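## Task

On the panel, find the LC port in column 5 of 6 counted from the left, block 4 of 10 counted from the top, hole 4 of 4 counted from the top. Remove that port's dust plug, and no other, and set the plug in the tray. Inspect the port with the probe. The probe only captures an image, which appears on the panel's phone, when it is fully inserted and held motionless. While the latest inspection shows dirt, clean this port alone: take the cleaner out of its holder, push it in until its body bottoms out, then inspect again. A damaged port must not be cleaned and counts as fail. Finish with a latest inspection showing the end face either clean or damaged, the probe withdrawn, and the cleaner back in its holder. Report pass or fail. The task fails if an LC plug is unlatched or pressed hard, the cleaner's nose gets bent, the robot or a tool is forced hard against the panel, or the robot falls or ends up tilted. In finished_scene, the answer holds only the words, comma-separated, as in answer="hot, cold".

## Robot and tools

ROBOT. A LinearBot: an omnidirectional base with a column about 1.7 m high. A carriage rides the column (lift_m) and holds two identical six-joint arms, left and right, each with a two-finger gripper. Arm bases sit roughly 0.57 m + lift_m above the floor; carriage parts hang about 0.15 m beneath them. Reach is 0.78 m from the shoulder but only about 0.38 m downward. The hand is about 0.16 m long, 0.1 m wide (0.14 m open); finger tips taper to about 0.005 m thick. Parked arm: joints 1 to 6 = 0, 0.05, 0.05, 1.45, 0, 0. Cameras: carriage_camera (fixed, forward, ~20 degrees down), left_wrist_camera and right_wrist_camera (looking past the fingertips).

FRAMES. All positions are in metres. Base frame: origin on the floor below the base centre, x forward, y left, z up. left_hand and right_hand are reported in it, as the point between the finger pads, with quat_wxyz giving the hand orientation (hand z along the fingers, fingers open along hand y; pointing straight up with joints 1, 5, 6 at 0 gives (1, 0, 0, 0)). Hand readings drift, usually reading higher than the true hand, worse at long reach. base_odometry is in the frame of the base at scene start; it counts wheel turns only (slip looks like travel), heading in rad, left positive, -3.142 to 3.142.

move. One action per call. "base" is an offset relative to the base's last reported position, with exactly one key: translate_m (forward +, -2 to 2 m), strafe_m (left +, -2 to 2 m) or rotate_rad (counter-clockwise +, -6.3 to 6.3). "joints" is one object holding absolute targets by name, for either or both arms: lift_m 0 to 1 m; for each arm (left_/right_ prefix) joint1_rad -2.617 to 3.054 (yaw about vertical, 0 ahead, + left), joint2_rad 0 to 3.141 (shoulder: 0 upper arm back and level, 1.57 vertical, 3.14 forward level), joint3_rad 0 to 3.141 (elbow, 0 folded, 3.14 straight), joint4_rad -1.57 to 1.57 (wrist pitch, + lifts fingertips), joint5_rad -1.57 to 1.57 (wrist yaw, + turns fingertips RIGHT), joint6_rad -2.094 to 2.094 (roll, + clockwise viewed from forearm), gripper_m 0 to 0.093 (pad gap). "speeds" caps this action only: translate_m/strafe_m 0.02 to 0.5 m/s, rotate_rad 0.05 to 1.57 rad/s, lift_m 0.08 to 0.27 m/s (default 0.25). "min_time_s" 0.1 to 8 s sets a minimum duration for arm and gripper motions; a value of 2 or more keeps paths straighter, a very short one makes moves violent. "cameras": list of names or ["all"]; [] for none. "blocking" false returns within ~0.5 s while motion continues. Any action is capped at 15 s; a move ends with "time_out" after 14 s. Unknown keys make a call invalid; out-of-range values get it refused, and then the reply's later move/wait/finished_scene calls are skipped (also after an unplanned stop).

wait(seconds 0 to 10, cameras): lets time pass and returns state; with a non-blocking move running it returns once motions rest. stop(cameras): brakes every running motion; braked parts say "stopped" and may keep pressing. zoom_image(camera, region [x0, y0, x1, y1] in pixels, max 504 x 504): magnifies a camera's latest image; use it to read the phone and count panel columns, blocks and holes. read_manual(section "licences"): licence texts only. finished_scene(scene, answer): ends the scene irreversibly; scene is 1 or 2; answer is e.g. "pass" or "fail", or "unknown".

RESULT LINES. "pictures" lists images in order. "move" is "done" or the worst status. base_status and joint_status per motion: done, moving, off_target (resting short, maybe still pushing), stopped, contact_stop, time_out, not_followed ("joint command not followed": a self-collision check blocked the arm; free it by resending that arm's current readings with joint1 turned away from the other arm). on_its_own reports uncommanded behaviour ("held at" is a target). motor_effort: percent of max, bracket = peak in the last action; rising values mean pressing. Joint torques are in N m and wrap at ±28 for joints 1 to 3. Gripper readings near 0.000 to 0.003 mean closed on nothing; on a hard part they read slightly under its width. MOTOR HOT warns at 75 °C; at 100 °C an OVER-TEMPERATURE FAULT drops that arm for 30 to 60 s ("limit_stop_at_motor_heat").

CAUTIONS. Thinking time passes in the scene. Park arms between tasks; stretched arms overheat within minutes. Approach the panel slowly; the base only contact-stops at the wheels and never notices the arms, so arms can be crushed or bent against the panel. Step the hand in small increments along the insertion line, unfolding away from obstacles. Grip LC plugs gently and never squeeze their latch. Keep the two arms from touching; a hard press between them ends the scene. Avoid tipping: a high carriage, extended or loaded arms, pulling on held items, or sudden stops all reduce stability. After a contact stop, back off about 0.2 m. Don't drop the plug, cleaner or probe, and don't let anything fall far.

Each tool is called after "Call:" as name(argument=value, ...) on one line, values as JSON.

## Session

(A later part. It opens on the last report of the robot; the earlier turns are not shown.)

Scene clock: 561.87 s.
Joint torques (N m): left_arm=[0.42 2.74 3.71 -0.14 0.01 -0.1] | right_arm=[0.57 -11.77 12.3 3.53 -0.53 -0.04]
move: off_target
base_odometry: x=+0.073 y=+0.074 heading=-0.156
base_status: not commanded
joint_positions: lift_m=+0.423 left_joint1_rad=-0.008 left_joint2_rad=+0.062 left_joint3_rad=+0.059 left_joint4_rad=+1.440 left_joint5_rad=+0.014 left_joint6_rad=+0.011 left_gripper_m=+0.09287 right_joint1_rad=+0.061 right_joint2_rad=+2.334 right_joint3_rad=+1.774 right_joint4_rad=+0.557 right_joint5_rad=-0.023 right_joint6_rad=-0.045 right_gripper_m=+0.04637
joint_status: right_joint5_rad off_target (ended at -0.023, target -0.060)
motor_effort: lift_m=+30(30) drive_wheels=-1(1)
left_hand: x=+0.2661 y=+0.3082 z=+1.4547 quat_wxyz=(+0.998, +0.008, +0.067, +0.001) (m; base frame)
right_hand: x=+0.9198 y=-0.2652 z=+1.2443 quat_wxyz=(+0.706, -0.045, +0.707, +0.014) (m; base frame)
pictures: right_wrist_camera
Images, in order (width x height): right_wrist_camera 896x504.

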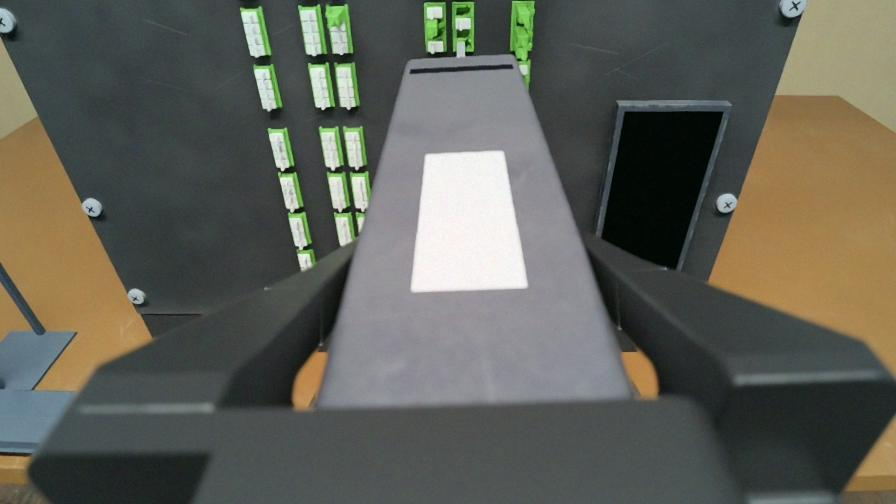

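Call:
move(joints={"right_joint5_rad":0.028,"right_joint1_rad":0.074}, min_time_s=1)

Call:
move(joints={"right_joint5_rad":0.058,"right_joint1_rad":0.084}, min_time_s=1)

Call:
move(joints={"right_joint5_rad":0.075,"right_joint1_rad":0.092}, min_time_s=1, cameras=["right_wrist_camera"])

Call:
zoom_image(camera="right_wrist_camera", region=[440, 10, 480, 60])

Scene clock: 563.97 s.
Joint torques (N m): left_arm=[0.42 2.74 3.71 -0.14 0.01 -0.1] | right_arm=[0.84 -11.78 12.33 3.54 0.1 -0.06]
move: done
base_odometry: x=+0.073 y=+0.074 heading=-0.156
base_status: not commanded
joint_positions: lift_m=+0.423 left_joint1_rad=-0.008 left_joint2_rad=+0.062 left_joint3_rad=+0.059 left_joint4_rad=+1.440 left_joint5_rad=+0.014 left_joint6_rad=+0.011 left_gripper_m=+0.09287 right_joint1_rad=+0.069 right_joint2_rad=+2.334 right_joint3_rad=+1.774 right_joint4_rad=+0.557 right_joint5_rad=+0.013 right_joint6_rad=-0.043 right_gripper_m=+0.04637
joint_status: all done
motor_effort: lift_m=+29(30) drive_wheels=-1(1)
left_hand: x=+0.2661 y=+0.3082 z=+1.4547 quat_wxyz=(+0.998, +0.008, +0.067, +0.001) (m; base frame)
right_hand: x=+0.9199 y=-0.2659 z=+1.2443 quat_wxyz=(+0.706, -0.035, +0.707, +0.004) (m; base frame)
pictures: none

Scene clock: 565.27 s.
Joint torques (N m): left_arm=[0.42 2.73 3.71 -0.15 0.01 -0.1] | right_arm=[0.66 -11.81 12.29 3.53 0.1 -0.09]
move: done
base_odometry: x=+0.073 y=+0.074 heading=-0.156
base_status: not commanded
joint_positions: lift_m=+0.423 left_joint1_rad=-0.008 left_joint2_rad=+0.062 left_joint3_rad=+0.059 left_joint4_rad=+1.440 left_joint5_rad=+0.014 left_joint6_rad=+0.011 left_gripper_m=+0.09287 right_joint1_rad=+0.080 right_joint2_rad=+2.334 right_joint3_rad=+1.774 right_joint4_rad=+0.557 right_joint5_rad=+0.041 right_joint6_rad=-0.041 right_gripper_m=+0.04637
joint_status: all done
motor_effort: lift_m=+30(30) drive_wheels=-1(2)
left_hand: x=+0.2661 y=+0.3082 z=+1.4547 quat_wxyz=(+0.998, +0.008, +0.067, +0.001) (m; base frame)
right_hand: x=+0.9196 y=-0.2626 z=+1.2444 quat_wxyz=(+0.706, -0.029, +0.707, +0.000) (m; base frame)
pictures: none

Scene clock: 566.57 s.
Joint torques (N m): left_arm=[0.42 2.74 3.7 -0.15 0.01 -0.1] | right_arm=[0.69 -11.73 12.34 3.53 0.11 -0.09]
move: done
base_odometry: x=+0.073 y=+0.074 heading=-0.156
base_status: not commanded
joint_positions: lift_m=+0.423 left_joint1_rad=-0.008 left_joint2_rad=+0.062 left_joint3_rad=+0.059 left_joint4_rad=+1.440 left_joint5_rad=+0.014 left_joint6_rad=+0.011 left_gripper_m=+0.09287 right_joint1_rad=+0.088 right_joint2_rad=+2.334 right_joint3_rad=+1.774 right_joint4_rad=+0.558 right_joint5_rad=+0.058 right_joint6_rad=-0.040 right_gripper_m=+0.04637
joint_status: all done
motor_effort: lift_m=+29(30) drive_wheels=-2(2)
left_hand: x=+0.2661 y=+0.3082 z=+1.4547 quat_wxyz=(+0.998, +0.008, +0.067, +0.001) (m; base frame)
right_hand: x=+0.9193 y=-0.2604 z=+1.2445 quat_wxyz=(+0.706, -0.025, +0.707, -0.003) (m; base frame)
pictures: right_wrist_camera
Images, in order (width x height): right_wrist_camera 896x504.

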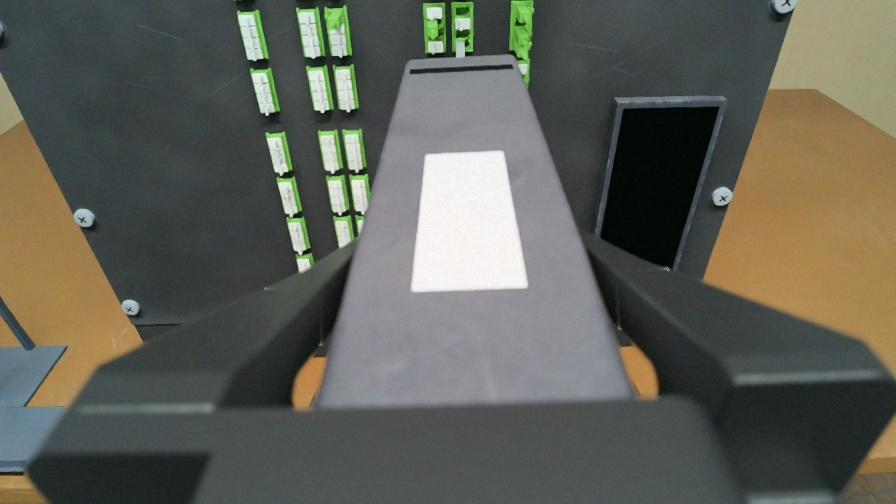

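Scaled by 10.080 from the camera's 896x504 image, which has a finer 1280x720 frame.

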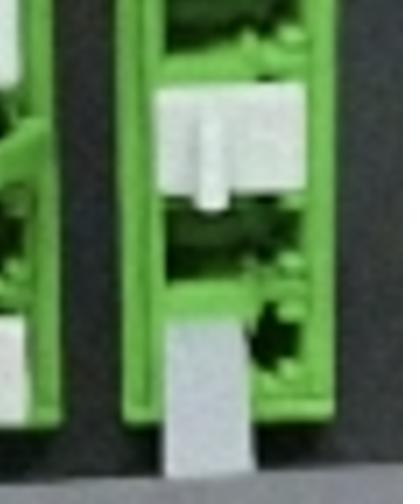

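Call:
move(joints={"right_joint5_rad":0.002,"right_joint1_rad":0.066}, min_time_s=1)

Call:
move(joints={"right_joint2_rad":2.370,"right_joint3_rad":1.858,"right_joint4_rad":0.610}, min_time_s=1)

Call:
wait(seconds=1.5, cameras=["right_wrist_camera"])

Call:
zoom_image(camera="right_wrist_camera", region=[440, 10, 480, 60])

Scene clock: 569.13 s.
Joint torques (N m): left_arm=[0.4 2.73 3.71 -0.15 0.01 -0.1] | right_arm=[-0.36 -11.71 12.34 3.54 -0.3 -0.1]
move: done
base_odometry: x=+0.073 y=+0.074 heading=-0.156
base_status: not commanded
joint_positions: lift_m=+0.423 left_joint1_rad=-0.008 left_joint2_rad=+0.062 left_joint3_rad=+0.059 left_joint4_rad=+1.440 left_joint5_rad=+0.014 left_joint6_rad=+0.011 left_gripper_m=+0.09287 right_joint1_rad=+0.072 right_joint2_rad=+2.334 right_joint3_rad=+1.774 right_joint4_rad=+0.558 right_joint5_rad=+0.018 right_joint6_rad=-0.040 right_gripper_m=+0.04637
joint_status: all done
motor_effort: lift_m=+30(30) drive_wheels=-1(2)
left_hand: x=+0.2661 y=+0.3082 z=+1.4547 quat_wxyz=(+0.998, +0.008, +0.067, +0.001) (m; base frame)
right_hand: x=+0.9197 y=-0.2642 z=+1.2445 quat_wxyz=(+0.706, -0.033, +0.707, +0.005) (m; base frame)
pictures: none

Scene clock: 570.43 s.
Joint torques (N m): left_arm=[0.42 2.73 3.71 -0.15 0.01 -0.1] | right_arm=[-0.35 -10.45 13.46 3.46 -0.28 -0.1]
move: off_target
base_odometry: x=+0.073 y=+0.074 heading=-0.156
base_status: not commanded
joint_positions: lift_m=+0.423 left_joint1_rad=-0.008 left_joint2_rad=+0.062 left_joint3_rad=+0.059 left_joint4_rad=+1.440 left_joint5_rad=+0.014 left_joint6_rad=+0.011 left_gripper_m=+0.09287 right_joint1_rad=+0.072 right_joint2_rad=+2.334 right_joint3_rad=+1.780 right_joint4_rad=+0.549 right_joint5_rad=+0.018 right_joint6_rad=-0.040 right_gripper_m=+0.04637
joint_status: right_joint3_rad off_target (ended at +1.780, target +1.858); right_joint4_rad off_target (ended at +0.549, target +0.610); the others done
motor_effort: lift_m=+29(30) drive_wheels=-3(3)
left_hand: x=+0.2661 y=+0.3082 z=+1.4547 quat_wxyz=(+0.998, +0.008, +0.067, +0.001) (m; base frame)
right_hand: x=+0.9202 y=-0.2641 z=+1.2451 quat_wxyz=(+0.705, -0.033, +0.708, +0.005) (m; base frame)
pictures: none

Scene clock: 571.93 s.
Joint torques (N m): left_arm=[0.42 2.74 3.71 -0.15 0.01 -0.09] | right_arm=[-0.31 -10.48 13.53 3.47 -0.28 -0.11]
base_odometry: x=+0.073 y=+0.074 heading=-0.156
base_status: not commanded
joint_positions: lift_m=+0.423 left_joint1_rad=-0.008 left_joint2_rad=+0.062 left_joint3_rad=+0.059 left_joint4_rad=+1.440 left_joint5_rad=+0.014 left_joint6_rad=+0.011 left_gripper_m=+0.09287 right_joint1_rad=+0.072 right_joint2_rad=+2.334 right_joint3_rad=+1.780 right_joint4_rad=+0.549 right_joint5_rad=+0.018 right_joint6_rad=-0.040 right_gripper_m=+0.04637
joint_status: right_joint3_rad off_target (ended at +1.780, target +1.858); right_joint4_rad off_target (ended at +0.549, target +0.610); the others done
motor_effort: lift_m=+30(30) drive_wheels=-2(3)
left_hand: x=+0.2661 y=+0.3082 z=+1.4547 quat_wxyz=(+0.998, +0.008, +0.067, +0.001) (m; base frame)
right_hand: x=+0.9202 y=-0.2641 z=+1.2451 quat_wxyz=(+0.705, -0.033, +0.708, +0.005) (m; base frame)
wait: 1.50 s; at rest by 0.27 s
pictures: right_wrist_camera
Images, in order (width x height): right_wrist_camera 896x504.

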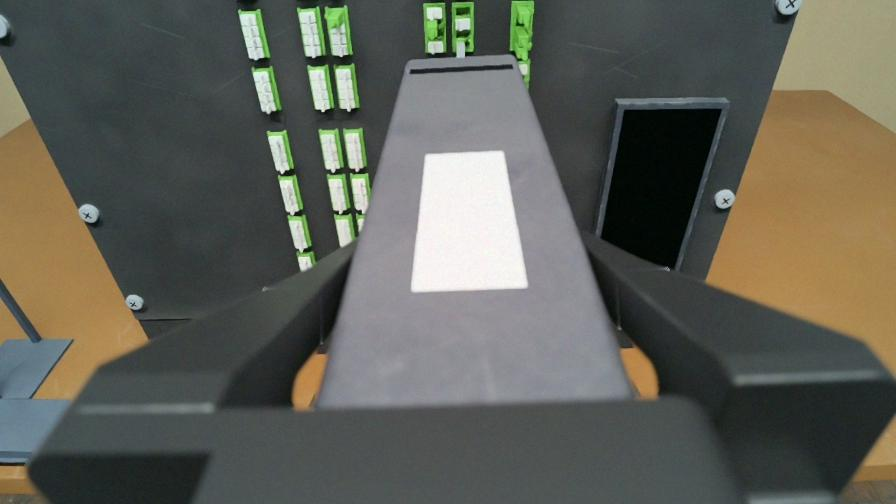

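Scaled by 10.080 from the camera's 896x504 image, which has a finer 1280x720 frame.

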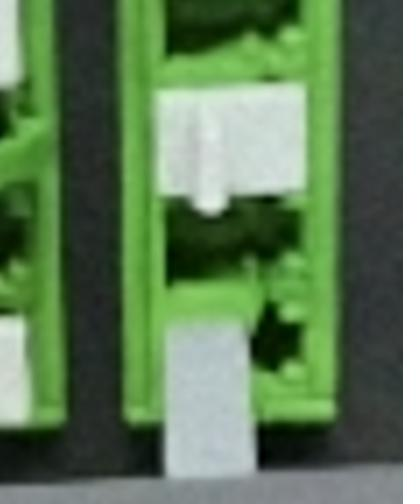

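Call:
move(joints={"right_joint2_rad":2.306,"right_joint3_rad":1.803,"right_joint4_rad":0.614,"right_joint5_rad":0.012,"right_joint1_rad":0.067}, min_time_s=1)

Call:
move(base={"translate_m":-0.04}, speeds={"translate_m":0.04})

Call:
move(joints={"right_joint1_rad":0.07,"right_joint2_rad":1.87,"right_joint3_rad":1.125,"right_joint4_rad":0.865,"right_joint5_rad":0}, min_time_s=3, cameras=["right_wrist_camera","carriage_camera"])

Scene clock: 574.43 s.
Joint torques (N m): left_arm=[0.42 2.74 3.71 -0.15 0.01 -0.1] | right_arm=[-0.23 -16.44 9.16 3.53 -0.15 -0.1]
move: off_target
base_odometry: x=+0.073 y=+0.074 heading=-0.156
base_status: not commanded
joint_positions: lift_m=+0.423 left_joint1_rad=-0.008 left_joint2_rad=+0.062 left_joint3_rad=+0.059 left_joint4_rad=+1.440 left_joint5_rad=+0.014 left_joint6_rad=+0.011 left_gripper_m=+0.09287 right_joint1_rad=+0.072 right_joint2_rad=+2.334 right_joint3_rad=+1.780 right_joint4_rad=+0.549 right_joint5_rad=+0.018 right_joint6_rad=-0.040 right_gripper_m=+0.04637
joint_status: right_joint4_rad off_target (ended at +0.549, target +0.614); the others done
motor_effort: lift_m=+30(30) drive_wheels=-2(3)
left_hand: x=+0.2661 y=+0.3082 z=+1.4547 quat_wxyz=(+0.998, +0.008, +0.067, +0.001) (m; base frame)
right_hand: x=+0.9202 y=-0.2641 z=+1.2451 quat_wxyz=(+0.705, -0.033, +0.708, +0.005) (m; base frame)
pictures: none

Scene clock: 575.97 s.
Joint torques (N m): left_arm=[0.42 2.73 3.82 -0.22 0.01 -0.1] | right_arm=[-0.17 -16.54 9.02 3.52 -0.13 -0.11]
move: done
base_odometry: x=+0.034 y=+0.080 heading=-0.156
base_status: done
joint_positions: lift_m=+0.423 left_joint1_rad=-0.008 left_joint2_rad=+0.062 left_joint3_rad=+0.057 left_joint4_rad=+1.447 left_joint5_rad=+0.014 left_joint6_rad=+0.011 left_gripper_m=+0.09287 right_joint1_rad=+0.072 right_joint2_rad=+2.334 right_joint3_rad=+1.782 right_joint4_rad=+0.545 right_joint5_rad=+0.016 right_joint6_rad=-0.040 right_gripper_m=+0.04637
joint_status: not commanded
motor_effort: lift_m=+30(30) drive_wheels=-1(14)
left_hand: x=+0.2649 y=+0.3083 z=+1.4544 quat_wxyz=(+0.998, +0.008, +0.064, +0.001) (m; base frame)
right_hand: x=+0.9203 y=-0.2641 z=+1.2451 quat_wxyz=(+0.705, -0.034, +0.709, +0.006) (m; base frame)
pictures: none

Scene clock: 579.27 s.
Joint torques (N m): left_arm=[0.42 2.74 3.84 -0.22 0.01 -0.1] | right_arm=[0.13 -15.72 6.63 3.69 -0.18 -0.1]
move: off_target
MOTOR HOT: joint 2 (shoulder) of the right arm reports 75 °C; the controller stops that arm at 100 °C. To cool a motor, set the load down, stop pushing, or move to a pose that needs little force.
base_odometry: x=+0.034 y=+0.080 heading=-0.156
base_status: not commanded
joint_positions: lift_m=+0.423 left_joint1_rad=-0.008 left_joint2_rad=+0.062 left_joint3_rad=+0.057 left_joint4_rad=+1.447 left_joint5_rad=+0.013 left_joint6_rad=+0.011 left_gripper_m=+0.09287 right_joint1_rad=+0.072 right_joint2_rad=+1.931 right_joint3_rad=+1.126 right_joint4_rad=+0.786 right_joint5_rad=+0.009 right_joint6_rad=-0.040 right_gripper_m=+0.04637
joint_status: right_joint4_rad off_target (ended at +0.786, target +0.865); the others done
motor_effort: lift_m=+30(30) drive_wheels=-1(1)
left_hand: x=+0.2649 y=+0.3084 z=+1.4544 quat_wxyz=(+0.998, +0.007, +0.064, +0.001) (m; base frame)
right_hand: x=+0.8042 y=-0.2711 z=+1.2405 quat_wxyz=(+0.700, -0.037, +0.713, +0.008) (m; base frame)
pictures: carriage_camera, right_wrist_camera
Images, in order (width x height): carriage_camera 896x504, right_wrist_camera 896x504.

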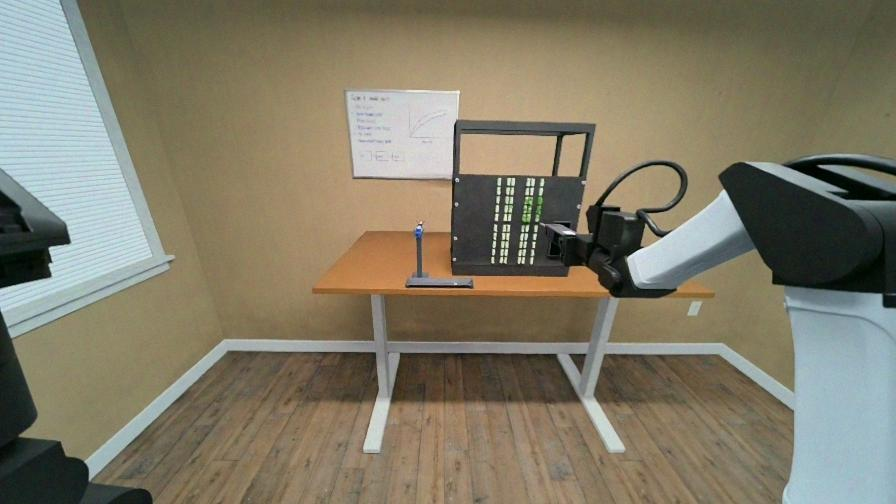

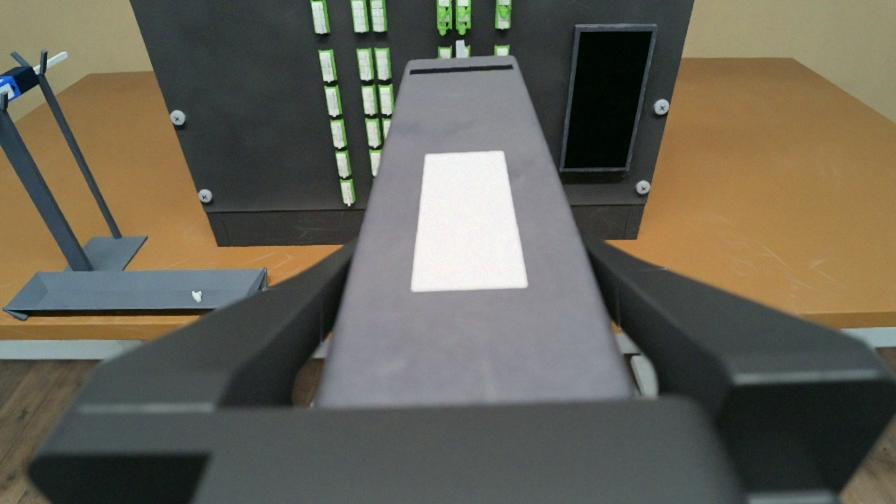

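Call:
move(joints={"right_joint1_rad":0,"right_joint2_rad":0.05,"right_joint3_rad":0.05,"right_joint4_rad":1.45,"right_joint5_rad":0}, min_time_s=4)

Call:
move(base={"rotate_rad":0.056}, speeds={"rotate_rad":0.2})

Call:
move(base={"strafe_m":-0.5}, speeds={"strafe_m":0.2})

Call:
move(joints={"left_joint1_rad":0,"left_joint2_rad":1.87,"left_joint3_rad":1.125,"left_joint4_rad":0.865,"left_gripper_m":0.0}, min_time_s=3, cameras=["all"])

Scene clock: 584.50 s.
Joint torques (N m): left_arm=[0.42 2.74 3.84 -0.22 0.02 -0.1] | right_arm=[-0.35 3.49 5.14 0.23 -0.18 -0.1]
move: done
MOTOR HOT: cleared for the motors of the right arm.
base_odometry: x=+0.034 y=+0.080 heading=-0.156
base_status: not commanded
joint_positions: lift_m=+0.423 left_joint1_rad=-0.008 left_joint2_rad=+0.062 left_joint3_rad=+0.057 left_joint4_rad=+1.447 left_joint5_rad=+0.013 left_joint6_rad=+0.011 left_gripper_m=+0.09287 right_joint1_rad=+0.006 right_joint2_rad=+0.062 right_joint3_rad=+0.054 right_joint4_rad=+1.428 right_joint5_rad=+0.008 right_joint6_rad=-0.040 right_gripper_m=+0.04637
joint_status: all done
motor_effort: lift_m=+30(30) drive_wheels=+1(1)
left_hand: x=+0.2649 y=+0.3085 z=+1.4544 quat_wxyz=(+0.998, +0.007, +0.064, +0.001) (m; base frame)
right_hand: x=+0.2706 y=-0.3121 z=+1.4529 quat_wxyz=(+0.997, +0.002, +0.075, -0.017) (m; base frame)
pictures: none

Scene clock: 585.33 s.
Joint torques (N m): left_arm=[0.42 2.74 3.82 -0.22 0.03 -0.1] | right_arm=[-0.32 3.49 5.08 0.15 -0.18 -0.11]
move: done
base_odometry: x=+0.033 y=+0.080 heading=-0.101
base_status: done
joint_positions: lift_m=+0.423 left_joint1_rad=-0.008 left_joint2_rad=+0.062 left_joint3_rad=+0.057 left_joint4_rad=+1.447 left_joint5_rad=+0.012 left_joint6_rad=+0.011 left_gripper_m=+0.09287 right_joint1_rad=+0.006 right_joint2_rad=+0.062 right_joint3_rad=+0.054 right_joint4_rad=+1.434 right_joint5_rad=+0.006 right_joint6_rad=-0.040 right_gripper_m=+0.04637
joint_status: not commanded
motor_effort: lift_m=+30(30) drive_wheels=-4(6)
left_hand: x=+0.2649 y=+0.3086 z=+1.4544 quat_wxyz=(+0.998, +0.007, +0.064, +0.001) (m; base frame)
right_hand: x=+0.2693 y=-0.3117 z=+1.4531 quat_wxyz=(+0.997, +0.001, +0.073, -0.017) (m; base frame)
pictures: none

Scene clock: 589.03 s.
Joint torques (N m): left_arm=[0.32 2.74 3.84 -0.23 0.04 -0.1] | right_arm=[-0.32 3.45 5.09 0.16 -0.13 -0.1]
move: done
base_odometry: x=-0.017 y=-0.418 heading=-0.101
base_status: done
joint_positions: lift_m=+0.423 left_joint1_rad=-0.007 left_joint2_rad=+0.062 left_joint3_rad=+0.057 left_joint4_rad=+1.448 left_joint5_rad=+0.012 left_joint6_rad=+0.011 left_gripper_m=+0.09287 right_joint1_rad=+0.005 right_joint2_rad=+0.062 right_joint3_rad=+0.054 right_joint4_rad=+1.434 right_joint5_rad=+0.003 right_joint6_rad=-0.040 right_gripper_m=+0.04637
joint_status: not commanded
motor_effort: lift_m=+30(30) drive_wheels=-1(9)
left_hand: x=+0.2648 y=+0.3087 z=+1.4544 quat_wxyz=(+0.998, +0.006, +0.064, +0.002) (m; base frame)
right_hand: x=+0.2693 y=-0.3113 z=+1.4531 quat_wxyz=(+0.997, +0.000, +0.073, -0.017) (m; base frame)
pictures: none

Scene clock: 592.33 s.
Joint torques (N m): left_arm=[0.35 -8.2 7.24 1.64 0.04 -0.1] | right_arm=[-0.17 3.54 5.14 0.14 -0.12 -0.11]
move: done
base_odometry: x=-0.017 y=-0.418 heading=-0.101
base_status: not commanded
joint_positions: lift_m=+0.423 left_joint1_rad=-0.007 left_joint2_rad=+1.850 left_joint3_rad=+1.103 left_joint4_rad=+0.881 left_joint5_rad=+0.012 left_joint6_rad=+0.011 left_gripper_m=+0.00064 right_joint1_rad=+0.005 right_joint2_rad=+0.062 right_joint3_rad=+0.054 right_joint4_rad=+1.434 right_joint5_rad=+0.002 right_joint6_rad=-0.040 right_gripper_m=+0.04637
joint_status: all done
motor_effort: lift_m=+30(30) drive_wheels=-1(2)
left_hand: x=+0.7904 y=+0.3049 z=+1.2979 quat_wxyz=(+0.753, +0.010, +0.658, -0.002) (m; base frame)
right_hand: x=+0.2693 y=-0.3112 z=+1.4531 quat_wxyz=(+0.997, +0.000, +0.073, -0.017) (m; base frame)
pictures: carriage_camera, left_wrist_camera, right_wrist_camera
Images, in order (width x height): carriage_camera 896x504, left_wrist_camera 896x504, right_wrist_camera 896x504.

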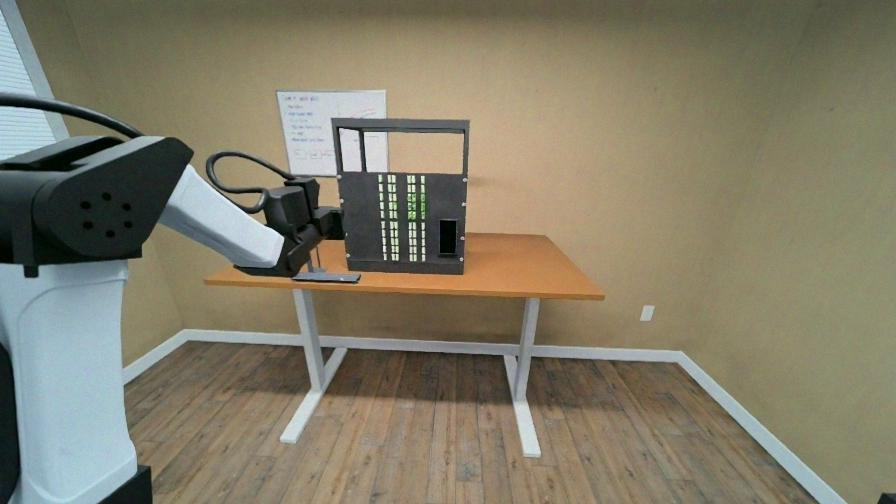

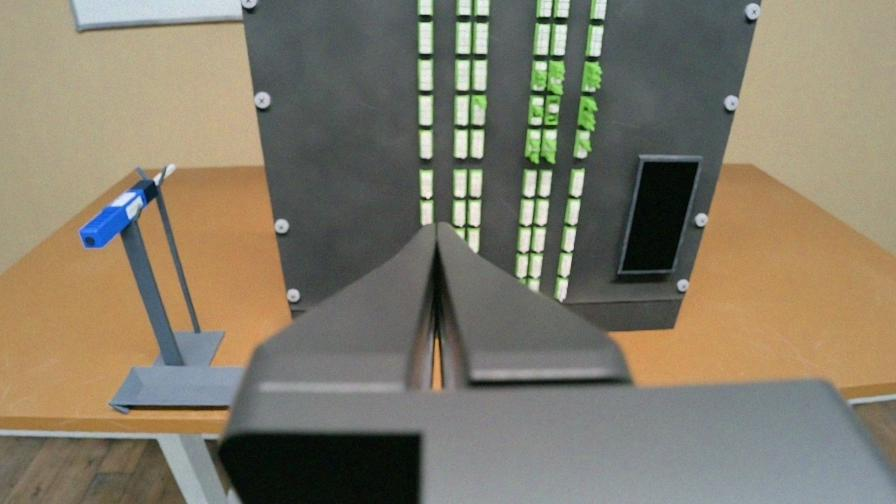

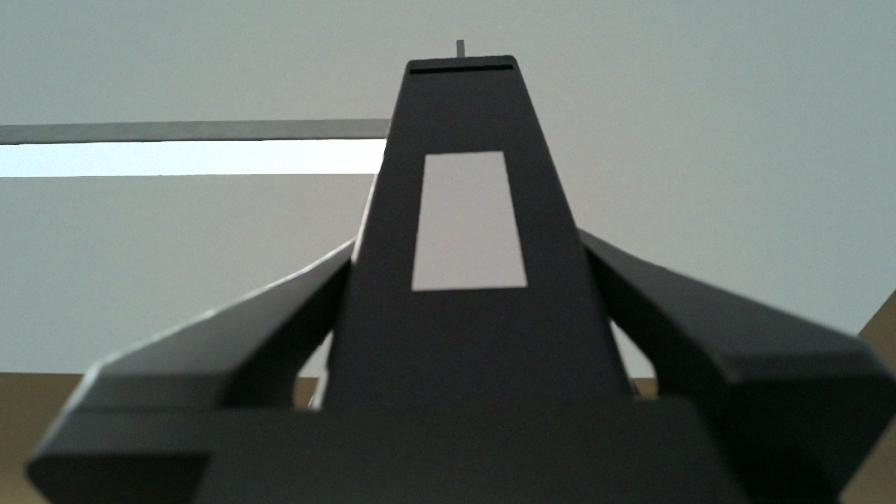

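Call:
move(base={"translate_m":0.24}, speeds={"translate_m":0.15})

Call:
move(joints={"left_joint1_rad":-0.24,"left_joint2_rad":2.40,"left_joint3_rad":1.62,"left_joint4_rad":1.42,"left_joint5_rad":-0.2}, min_time_s=3)

Call:
wait(seconds=0.4, cameras=["left_wrist_camera","carriage_camera"])

Scene clock: 597.30 s.
Joint torques (N m): left_arm=[0.35 -8.24 7.24 1.69 0.04 -0.1] | right_arm=[-0.18 3.49 5.01 0.09 -0.11 -0.11]
move: done
base_odometry: x=+0.222 y=-0.442 heading=-0.101
base_status: done
joint_positions: lift_m=+0.423 left_joint1_rad=-0.007 left_joint2_rad=+1.850 left_joint3_rad=+1.103 left_joint4_rad=+0.876 left_joint5_rad=+0.012 left_joint6_rad=+0.011 left_gripper_m=+0.00064 right_joint1_rad=+0.005 right_joint2_rad=+0.062 right_joint3_rad=+0.054 right_joint4_rad=+1.438 right_joint5_rad=+0.002 right_joint6_rad=-0.040 right_gripper_m=+0.04637
joint_status: not commanded
motor_effort: lift_m=+30(30) drive_wheels=-4(9)
left_hand: x=+0.7907 y=+0.3049 z=+1.2963 quat_wxyz=(+0.751, +0.010, +0.660, -0.002) (m; base frame)
right_hand: x=+0.2682 y=-0.3112 z=+1.4533 quat_wxyz=(+0.997, +0.000, +0.070, -0.017) (m; base frame)
pictures: none

Scene clock: 600.60 s.
Joint torques (N m): left_arm=[-0.88 -11.11 6.65 1.37 0.06 -0.09] | right_arm=[-0.21 3.49 5.12 0.1 -0.11 -0.1]
move: done
base_odometry: x=+0.222 y=-0.442 heading=-0.101
base_status: not commanded
joint_positions: lift_m=+0.423 left_joint1_rad=-0.232 left_joint2_rad=+2.372 left_joint3_rad=+1.599 left_joint4_rad=+1.409 left_joint5_rad=-0.185 left_joint6_rad=+0.011 left_gripper_m=+0.00064 right_joint1_rad=+0.005 right_joint2_rad=+0.062 right_joint3_rad=+0.054 right_joint4_rad=+1.438 right_joint5_rad=+0.002 right_joint6_rad=-0.040 right_gripper_m=+0.04637
joint_status: all done
motor_effort: lift_m=+29(30) drive_wheels=-3(4)
left_hand: x=+0.8460 y=+0.1984 z=+1.3348 quat_wxyz=(+0.888, -0.027, +0.455, -0.057) (m; base frame)
right_hand: x=+0.2682 y=-0.3112 z=+1.4533 quat_wxyz=(+0.997, +0.000, +0.070, -0.017) (m; base frame)
pictures: none

Scene clock: 601.00 s.
Joint torques (N m): left_arm=[-0.87 -11.11 6.65 1.36 0.06 -0.08] | right_arm=[-0.16 3.49 5.14 0.1 -0.12 -0.11]
base_odometry: x=+0.222 y=-0.442 heading=-0.101
base_status: not commanded
joint_positions: lift_m=+0.423 left_joint1_rad=-0.232 left_joint2_rad=+2.372 left_joint3_rad=+1.599 left_joint4_rad=+1.409 left_joint5_rad=-0.185 left_joint6_rad=+0.011 left_gripper_m=+0.00064 right_joint1_rad=+0.005 right_joint2_rad=+0.062 right_joint3_rad=+0.054 right_joint4_rad=+1.438 right_joint5_rad=+0.002 right_joint6_rad=-0.040 right_gripper_m=+0.04637
joint_status: all done
motor_effort: lift_m=+29(30) drive_wheels=-3(4)
left_hand: x=+0.8459 y=+0.1984 z=+1.3349 quat_wxyz=(+0.888, -0.027, +0.455, -0.057) (m; base frame)
right_hand: x=+0.2682 y=-0.3112 z=+1.4533 quat_wxyz=(+0.997, +0.000, +0.070, -0.017) (m; base frame)
wait: 0.40 s; at rest by 0.27 s
pictures: carriage_camera, left_wrist_camera
Images, in order (width x height): carriage_camera 896x504, left_wrist_camera 896x504.

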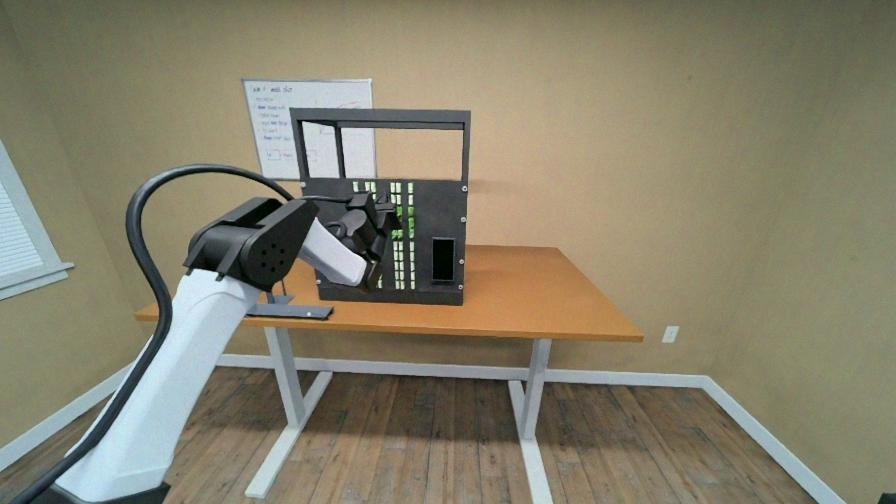

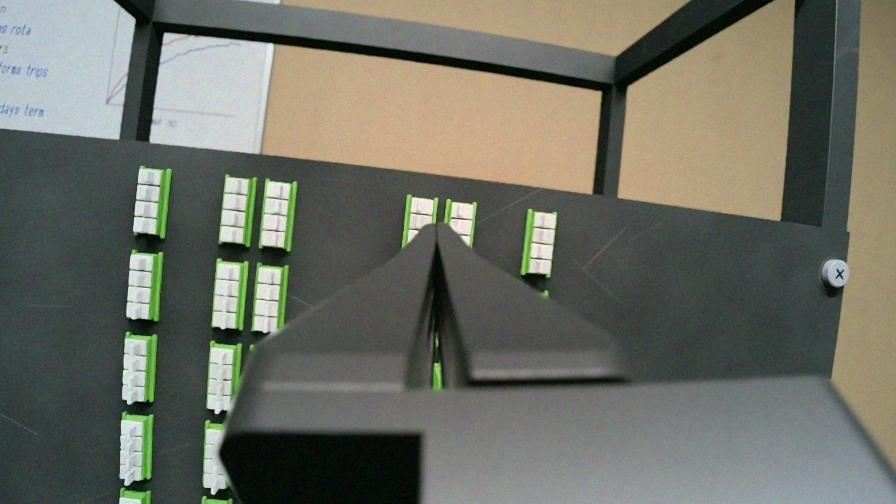

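Call:
move(joints={"left_joint1_rad":-0.24,"left_joint2_rad":2.66,"left_joint3_rad":1.75,"left_joint4_rad":1.44,"left_joint5_rad":-0.2,"left_gripper_m":0.093}, min_time_s=2)

Call:
wait(seconds=0.4, cameras=["left_wrist_camera"])

Scene clock: 603.77 s.
Joint torques (N m): left_arm=[-0.88 -12.18 6.37 1.48 0.06 -0.09] | right_arm=[-0.2 3.49 5.12 0.09 -0.11 -0.1]
move: done
base_odometry: x=+0.222 y=-0.442 heading=-0.101
base_status: not commanded
joint_positions: lift_m=+0.423 left_joint1_rad=-0.232 left_joint2_rad=+2.631 left_joint3_rad=+1.730 left_joint4_rad=+1.430 left_joint5_rad=-0.186 left_joint6_rad=+0.011 left_gripper_m=+0.09288 right_joint1_rad=+0.005 right_joint2_rad=+0.062 right_joint3_rad=+0.054 right_joint4_rad=+1.438 right_joint5_rad=+0.002 right_joint6_rad=-0.040 right_gripper_m=+0.04637
joint_status: all done
motor_effort: lift_m=+30(30) drive_wheels=-4(4)
left_hand: x=+0.8821 y=+0.1901 z=+1.2314 quat_wxyz=(+0.864, -0.020, +0.501, -0.049) (m; base frame)
right_hand: x=+0.2682 y=-0.3112 z=+1.4533 quat_wxyz=(+0.997, +0.000, +0.070, -0.017) (m; base frame)
pictures: none

Scene clock: 604.17 s.
Joint torques (N m): left_arm=[-0.88 -12.16 6.38 1.5 0.07 -0.09] | right_arm=[-0.2 3.45 5.18 0.1 -0.12 -0.1]
base_odometry: x=+0.222 y=-0.442 heading=-0.101
base_status: not commanded
joint_positions: lift_m=+0.423 left_joint1_rad=-0.232 left_joint2_rad=+2.631 left_joint3_rad=+1.730 left_joint4_rad=+1.430 left_joint5_rad=-0.186 left_joint6_rad=+0.011 left_gripper_m=+0.09288 right_joint1_rad=+0.005 right_joint2_rad=+0.062 right_joint3_rad=+0.054 right_joint4_rad=+1.438 right_joint5_rad=+0.002 right_joint6_rad=-0.040 right_gripper_m=+0.04637
joint_status: all done
motor_effort: lift_m=+30(30) drive_wheels=-3(4)
left_hand: x=+0.8821 y=+0.1901 z=+1.2314 quat_wxyz=(+0.864, -0.020, +0.501, -0.049) (m; base frame)
right_hand: x=+0.2682 y=-0.3112 z=+1.4533 quat_wxyz=(+0.997, +0.000, +0.070, -0.017) (m; base frame)
wait: 0.40 s; at rest by 0.27 s
pictures: left_wrist_camera
Images, in order (width x height): left_wrist_camera 896x504.

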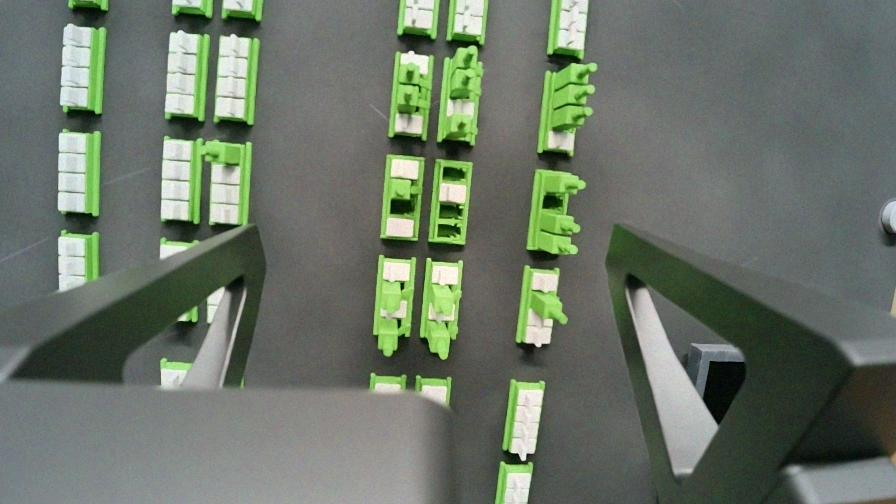

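Call:
zoom_image(camera="left_wrist_camera", region=[370, 140, 490, 260])

Call:
zoom_image(camera="left_wrist_camera", region=[425, 190, 480, 250])

Scaled by 4.200 from the camera's 896x504 image, which has a finer 1280x720 frame.

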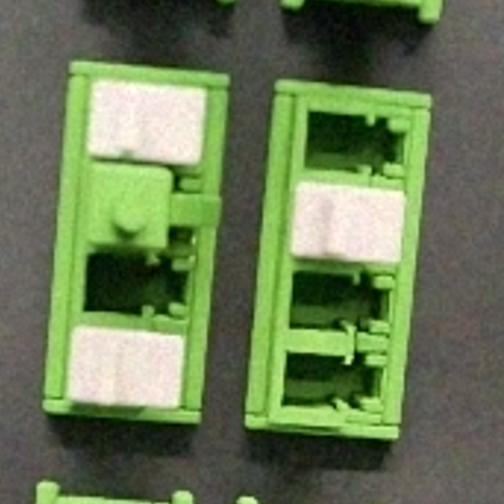

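Scaled by 8.400 from the camera's 896x504 image, which has a finer 1280x720 frame.

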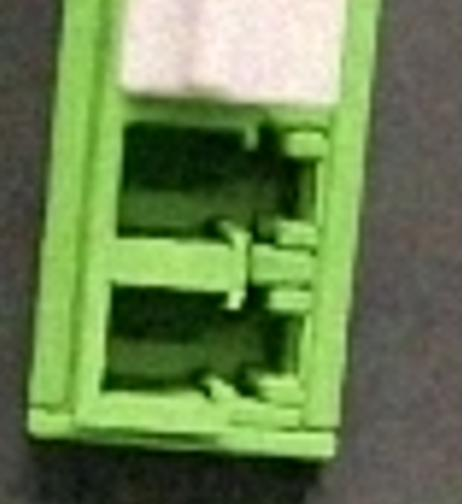

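Call:
move(base={"translate_m":0.018}, speeds={"translate_m":0.03})

Call:
wait(seconds=0.5, cameras=["left_wrist_camera"])

Call:
zoom_image(camera="left_wrist_camera", region=[430, 185, 480, 235])

Call:
zoom_image(camera="left_wrist_camera", region=[430, 150, 500, 250])

Scene clock: 608.27 s.
Joint torques (N m): left_arm=[-0.72 -12.34 6.37 1.43 0.07 -0.09] | right_arm=[-0.21 3.64 5.26 0.07 -0.11 -0.11]
move: done
base_odometry: x=+0.240 y=-0.444 heading=-0.102
base_status: done
joint_positions: lift_m=+0.423 left_joint1_rad=-0.234 left_joint2_rad=+2.632 left_joint3_rad=+1.730 left_joint4_rad=+1.437 left_joint5_rad=-0.186 left_joint6_rad=+0.011 left_gripper_m=+0.09288 right_joint1_rad=+0.005 right_joint2_rad=+0.061 right_joint3_rad=+0.054 right_joint4_rad=+1.439 right_joint5_rad=+0.002 right_joint6_rad=-0.040 right_gripper_m=+0.04637
joint_status: not commanded
motor_effort: lift_m=+29(30) drive_wheels=+3(11)
left_hand: x=+0.8811 y=+0.1891 z=+1.2317 quat_wxyz=(+0.865, -0.020, +0.499, -0.050) (m; base frame)
right_hand: x=+0.2674 y=-0.3111 z=+1.4533 quat_wxyz=(+0.997, -0.001, +0.069, -0.017) (m; base frame)
pictures: none

Scene clock: 608.77 s.
Joint torques (N m): left_arm=[-0.73 -12.37 6.37 1.43 0.07 -0.09] | right_arm=[-0.18 3.64 5.14 0.1 -0.1 -0.12]
base_odometry: x=+0.240 y=-0.444 heading=-0.102
base_status: done
joint_positions: lift_m=+0.423 left_joint1_rad=-0.234 left_joint2_rad=+2.632 left_joint3_rad=+1.730 left_joint4_rad=+1.437 left_joint5_rad=-0.186 left_joint6_rad=+0.011 left_gripper_m=+0.09288 right_joint1_rad=+0.005 right_joint2_rad=+0.061 right_joint3_rad=+0.054 right_joint4_rad=+1.439 right_joint5_rad=+0.002 right_joint6_rad=-0.040 right_gripper_m=+0.04637
joint_status: not commanded
motor_effort: lift_m=+30(30) drive_wheels=+3(11)
left_hand: x=+0.8811 y=+0.1891 z=+1.2317 quat_wxyz=(+0.865, -0.020, +0.499, -0.050) (m; base frame)
right_hand: x=+0.2675 y=-0.3111 z=+1.4533 quat_wxyz=(+0.997, -0.001, +0.069, -0.017) (m; base frame)
wait: 0.50 s; at rest by 0.27 s
pictures: left_wrist_camera
Images, in order (width x height): left_wrist_camera 896x504.

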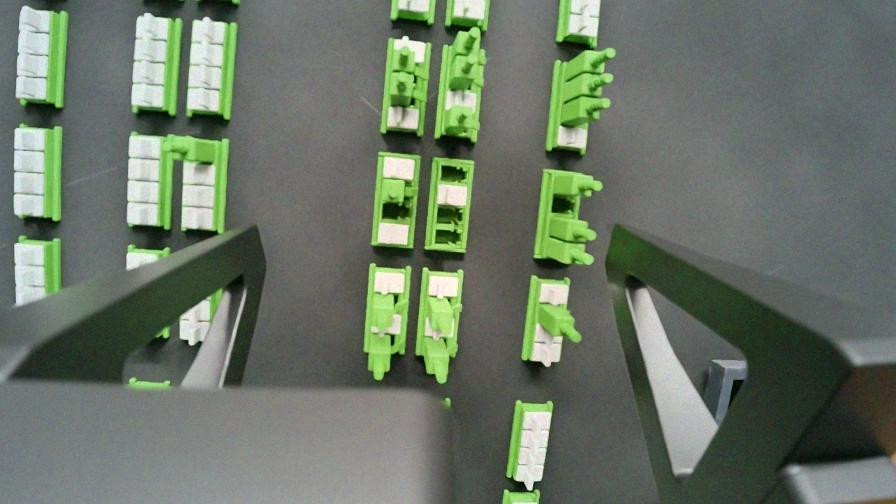

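Scaled by 10.080 from the camera's 896x504 image, which has a finer 1280x720 frame.

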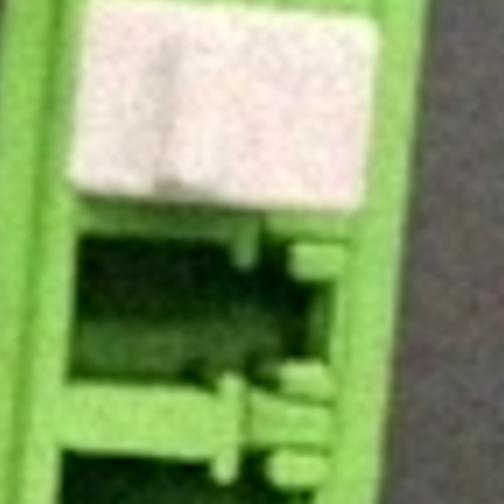

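Scaled by 5.040 from the camera's 896x504 image, which has a finer 1280x720 frame.

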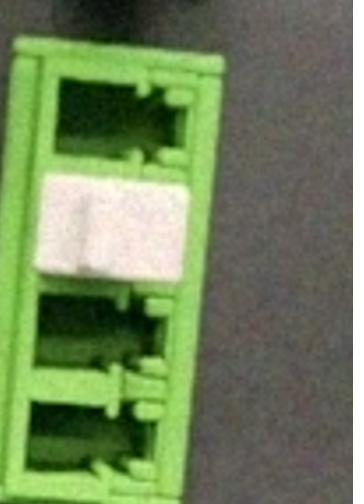

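Call:
move(base={"translate_m":-0.31}, speeds={"translate_m":0.15})

Call:
move(joints={"left_joint1_rad":0,"left_joint2_rad":0.05,"left_joint3_rad":0.05,"left_joint4_rad":1.45,"left_joint5_rad":0,"left_joint6_rad":0}, base={"strafe_m":0.49}, speeds={"strafe_m":0.2}, min_time_s=3)

Call:
move(joints={"right_joint1_rad":0.018,"right_joint2_rad":1.87,"right_joint3_rad":1.125,"right_joint4_rad":0.865,"right_joint5_rad":0,"right_joint6_rad":-0.021}, min_time_s=3)

Call:
move(joints={"right_joint1_rad":0.018,"right_joint2_rad":2.333,"right_joint3_rad":1.829,"right_joint4_rad":0.61}, min_time_s=3, cameras=["carriage_camera","right_wrist_camera"])

Scene clock: 615.20 s.
Joint torques (N m): left_arm=[-0.69 -12.29 6.3 1.42 0.07 -0.09] | right_arm=[-0.24 3.64 5.07 -0.03 -0.1 -0.11]
move: done
base_odometry: x=-0.069 y=-0.413 heading=-0.102
base_status: done
joint_positions: lift_m=+0.423 left_joint1_rad=-0.234 left_joint2_rad=+2.632 left_joint3_rad=+1.731 left_joint4_rad=+1.438 left_joint5_rad=-0.186 left_joint6_rad=+0.011 left_gripper_m=+0.09288 right_joint1_rad=+0.005 right_joint2_rad=+0.061 right_joint3_rad=+0.054 right_joint4_rad=+1.441 right_joint5_rad=+0.001 right_joint6_rad=-0.040 right_gripper_m=+0.04637
joint_status: not commanded
motor_effort: lift_m=+30(30) drive_wheels=-1(10)
left_hand: x=+0.8811 y=+0.1891 z=+1.2321 quat_wxyz=(+0.865, -0.020, +0.499, -0.051) (m; base frame)
right_hand: x=+0.2668 y=-0.3110 z=+1.4534 quat_wxyz=(+0.998, -0.001, +0.068, -0.017) (m; base frame)
pictures: none

Scene clock: 618.73 s.
Joint torques (N m): left_arm=[0.5 2.76 3.7 -0.29 0.28 -0.09] | right_arm=[-0.06 3.71 5.15 0.04 -0.13 -0.11]
move: done
base_odometry: x=-0.019 y=+0.075 heading=-0.102
base_status: done
joint_positions: lift_m=+0.423 left_joint1_rad=-0.010 left_joint2_rad=+0.062 left_joint3_rad=+0.059 left_joint4_rad=+1.453 left_joint5_rad=-0.015 left_joint6_rad=+0.011 left_gripper_m=+0.09288 right_joint1_rad=+0.004 right_joint2_rad=+0.061 right_joint3_rad=+0.054 right_joint4_rad=+1.441 right_joint5_rad=+0.001 right_joint6_rad=-0.040 right_gripper_m=+0.04637
joint_status: all done
motor_effort: lift_m=+30(30) drive_wheels=-2(8)
left_hand: x=+0.2631 y=+0.3133 z=+1.4550 quat_wxyz=(+0.998, -0.007, +0.061, +0.001) (m; base frame)
right_hand: x=+0.2668 y=-0.3111 z=+1.4534 quat_wxyz=(+0.998, -0.001, +0.068, -0.018) (m; base frame)
pictures: none

Scene clock: 622.03 s.
Joint torques (N m): left_arm=[0.51 2.77 3.7 -0.29 0.27 -0.09] | right_arm=[0.87 -8.83 10.51 3.45 -0.11 0.15]
move: off_target
base_odometry: x=-0.019 y=+0.075 heading=-0.102
base_status: not commanded
joint_positions: lift_m=+0.423 left_joint1_rad=-0.010 left_joint2_rad=+0.062 left_joint3_rad=+0.059 left_joint4_rad=+1.453 left_joint5_rad=-0.013 left_joint6_rad=+0.011 left_gripper_m=+0.09288 right_joint1_rad=+0.012 right_joint2_rad=+1.864 right_joint3_rad=+1.077 right_joint4_rad=+0.804 right_joint5_rad=+0.001 right_joint6_rad=-0.034 right_gripper_m=+0.04637
joint_status: right_joint4_rad off_target (ended at +0.804, target +0.865); the others done
motor_effort: lift_m=+30(30) drive_wheels=-1(2)
left_hand: x=+0.2631 y=+0.3129 z=+1.4550 quat_wxyz=(+0.998, -0.006, +0.061, +0.001) (m; base frame)
right_hand: x=+0.7912 y=-0.3045 z=+1.2591 quat_wxyz=(+0.713, -0.016, +0.701, -0.008) (m; base frame)
pictures: none

Scene clock: 625.33 s.
Joint torques (N m): left_arm=[0.51 2.78 3.71 -0.29 0.27 -0.09] | right_arm=[0.92 -12.67 11.37 3.42 -0.11 0.15]
move: off_target
base_odometry: x=-0.019 y=+0.075 heading=-0.102
base_status: not commanded
joint_positions: lift_m=+0.423 left_joint1_rad=-0.010 left_joint2_rad=+0.062 left_joint3_rad=+0.059 left_joint4_rad=+1.453 left_joint5_rad=-0.013 left_joint6_rad=+0.011 left_gripper_m=+0.09288 right_joint1_rad=+0.012 right_joint2_rad=+2.321 right_joint3_rad=+1.777 right_joint4_rad=+0.553 right_joint5_rad=+0.001 right_joint6_rad=-0.034 right_gripper_m=+0.04637
joint_status: right_joint4_rad off_target (ended at +0.553, target +0.610); the others done
motor_effort: lift_m=+30(30) drive_wheels=-1(2)
left_hand: x=+0.2631 y=+0.3129 z=+1.4550 quat_wxyz=(+0.998, -0.006, +0.061, +0.001) (m; base frame)
right_hand: x=+0.9201 y=-0.3029 z=+1.2531 quat_wxyz=(+0.710, -0.016, +0.704, -0.008) (m; base frame)
pictures: carriage_camera, right_wrist_camera
Images, in order (width x height): carriage_camera 896x504, right_wrist_camera 896x504.

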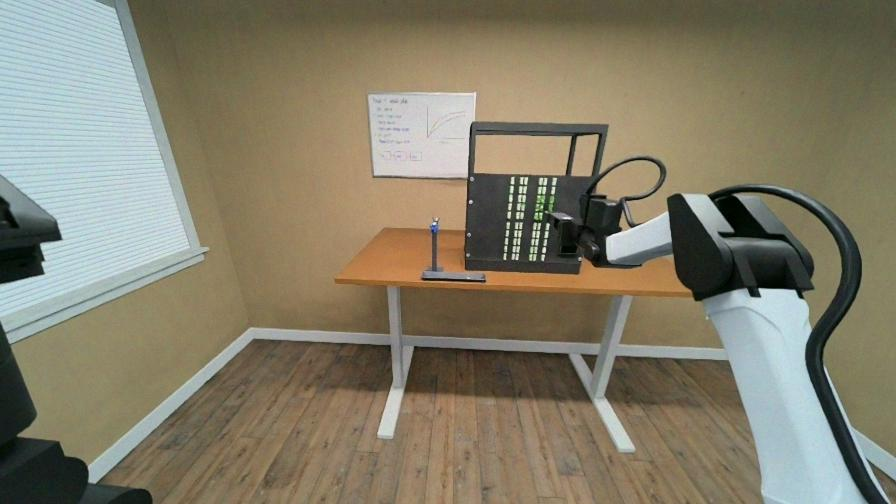

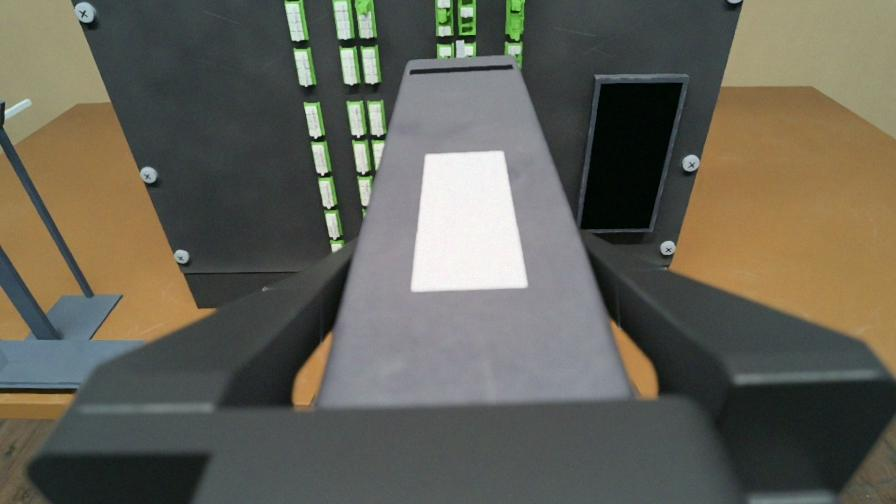

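Call:
move(joints={"right_joint6_rad":-0.012}, base={"translate_m":0.055}, speeds={"translate_m":0.06})

Call:
wait(seconds=0.7, cameras=["right_wrist_camera"])

Call:
zoom_image(camera="right_wrist_camera", region=[430, 0, 490, 60])

Scene clock: 627.70 s.
Joint torques (N m): left_arm=[0.51 2.77 3.71 -0.29 0.27 -0.09] | right_arm=[0.96 -12.78 11.22 3.48 -0.11 0.13]
move: done
base_odometry: x=+0.035 y=+0.069 heading=-0.101
base_status: done
joint_positions: lift_m=+0.423 left_joint1_rad=-0.010 left_joint2_rad=+0.062 left_joint3_rad=+0.059 left_joint4_rad=+1.453 left_joint5_rad=-0.013 left_joint6_rad=+0.011 left_gripper_m=+0.09288 right_joint1_rad=+0.012 right_joint2_rad=+2.323 right_joint3_rad=+1.779 right_joint4_rad=+0.547 right_joint5_rad=+0.001 right_joint6_rad=-0.025 right_gripper_m=+0.04637
joint_status: all done
motor_effort: lift_m=+30(30) drive_wheels=-4(7)
left_hand: x=+0.2631 y=+0.3129 z=+1.4550 quat_wxyz=(+0.998, -0.006, +0.061, +0.001) (m; base frame)
right_hand: x=+0.9204 y=-0.3029 z=+1.2514 quat_wxyz=(+0.708, -0.013, +0.706, -0.005) (m; base frame)
pictures: none

Scene clock: 628.40 s.
Joint torques (N m): left_arm=[0.51 2.76 3.7 -0.29 0.27 -0.09] | right_arm=[0.9 -12.83 11.29 3.49 -0.11 0.14]
base_odometry: x=+0.035 y=+0.069 heading=-0.101
base_status: done
joint_positions: lift_m=+0.423 left_joint1_rad=-0.010 left_joint2_rad=+0.062 left_joint3_rad=+0.059 left_joint4_rad=+1.453 left_joint5_rad=-0.013 left_joint6_rad=+0.011 left_gripper_m=+0.09288 right_joint1_rad=+0.012 right_joint2_rad=+2.323 right_joint3_rad=+1.779 right_joint4_rad=+0.547 right_joint5_rad=+0.001 right_joint6_rad=-0.025 right_gripper_m=+0.04637
joint_status: all done
motor_effort: lift_m=+30(30) drive_wheels=-4(7)
left_hand: x=+0.2631 y=+0.3129 z=+1.4550 quat_wxyz=(+0.998, -0.006, +0.061, +0.001) (m; base frame)
right_hand: x=+0.9204 y=-0.3029 z=+1.2514 quat_wxyz=(+0.708, -0.013, +0.706, -0.005) (m; base frame)
wait: 0.70 s; at rest by 0.27 s
pictures: right_wrist_camera
Images, in order (width x height): right_wrist_camera 896x504.

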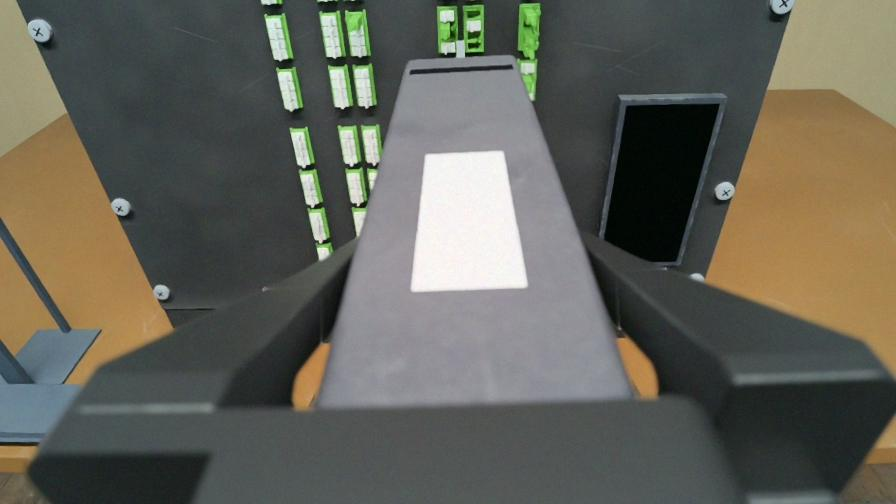

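Scaled by 8.400 from the camera's 896x504 image, which has a finer 1280x720 frame.

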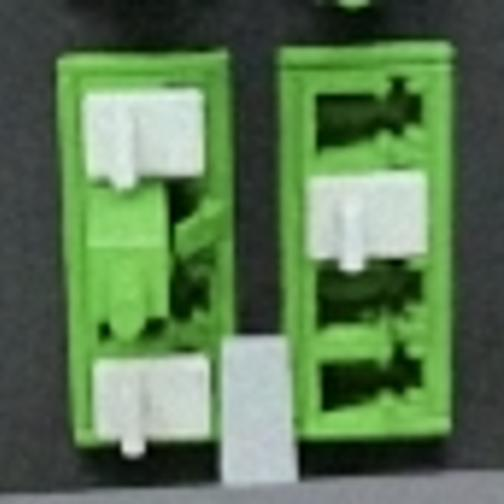

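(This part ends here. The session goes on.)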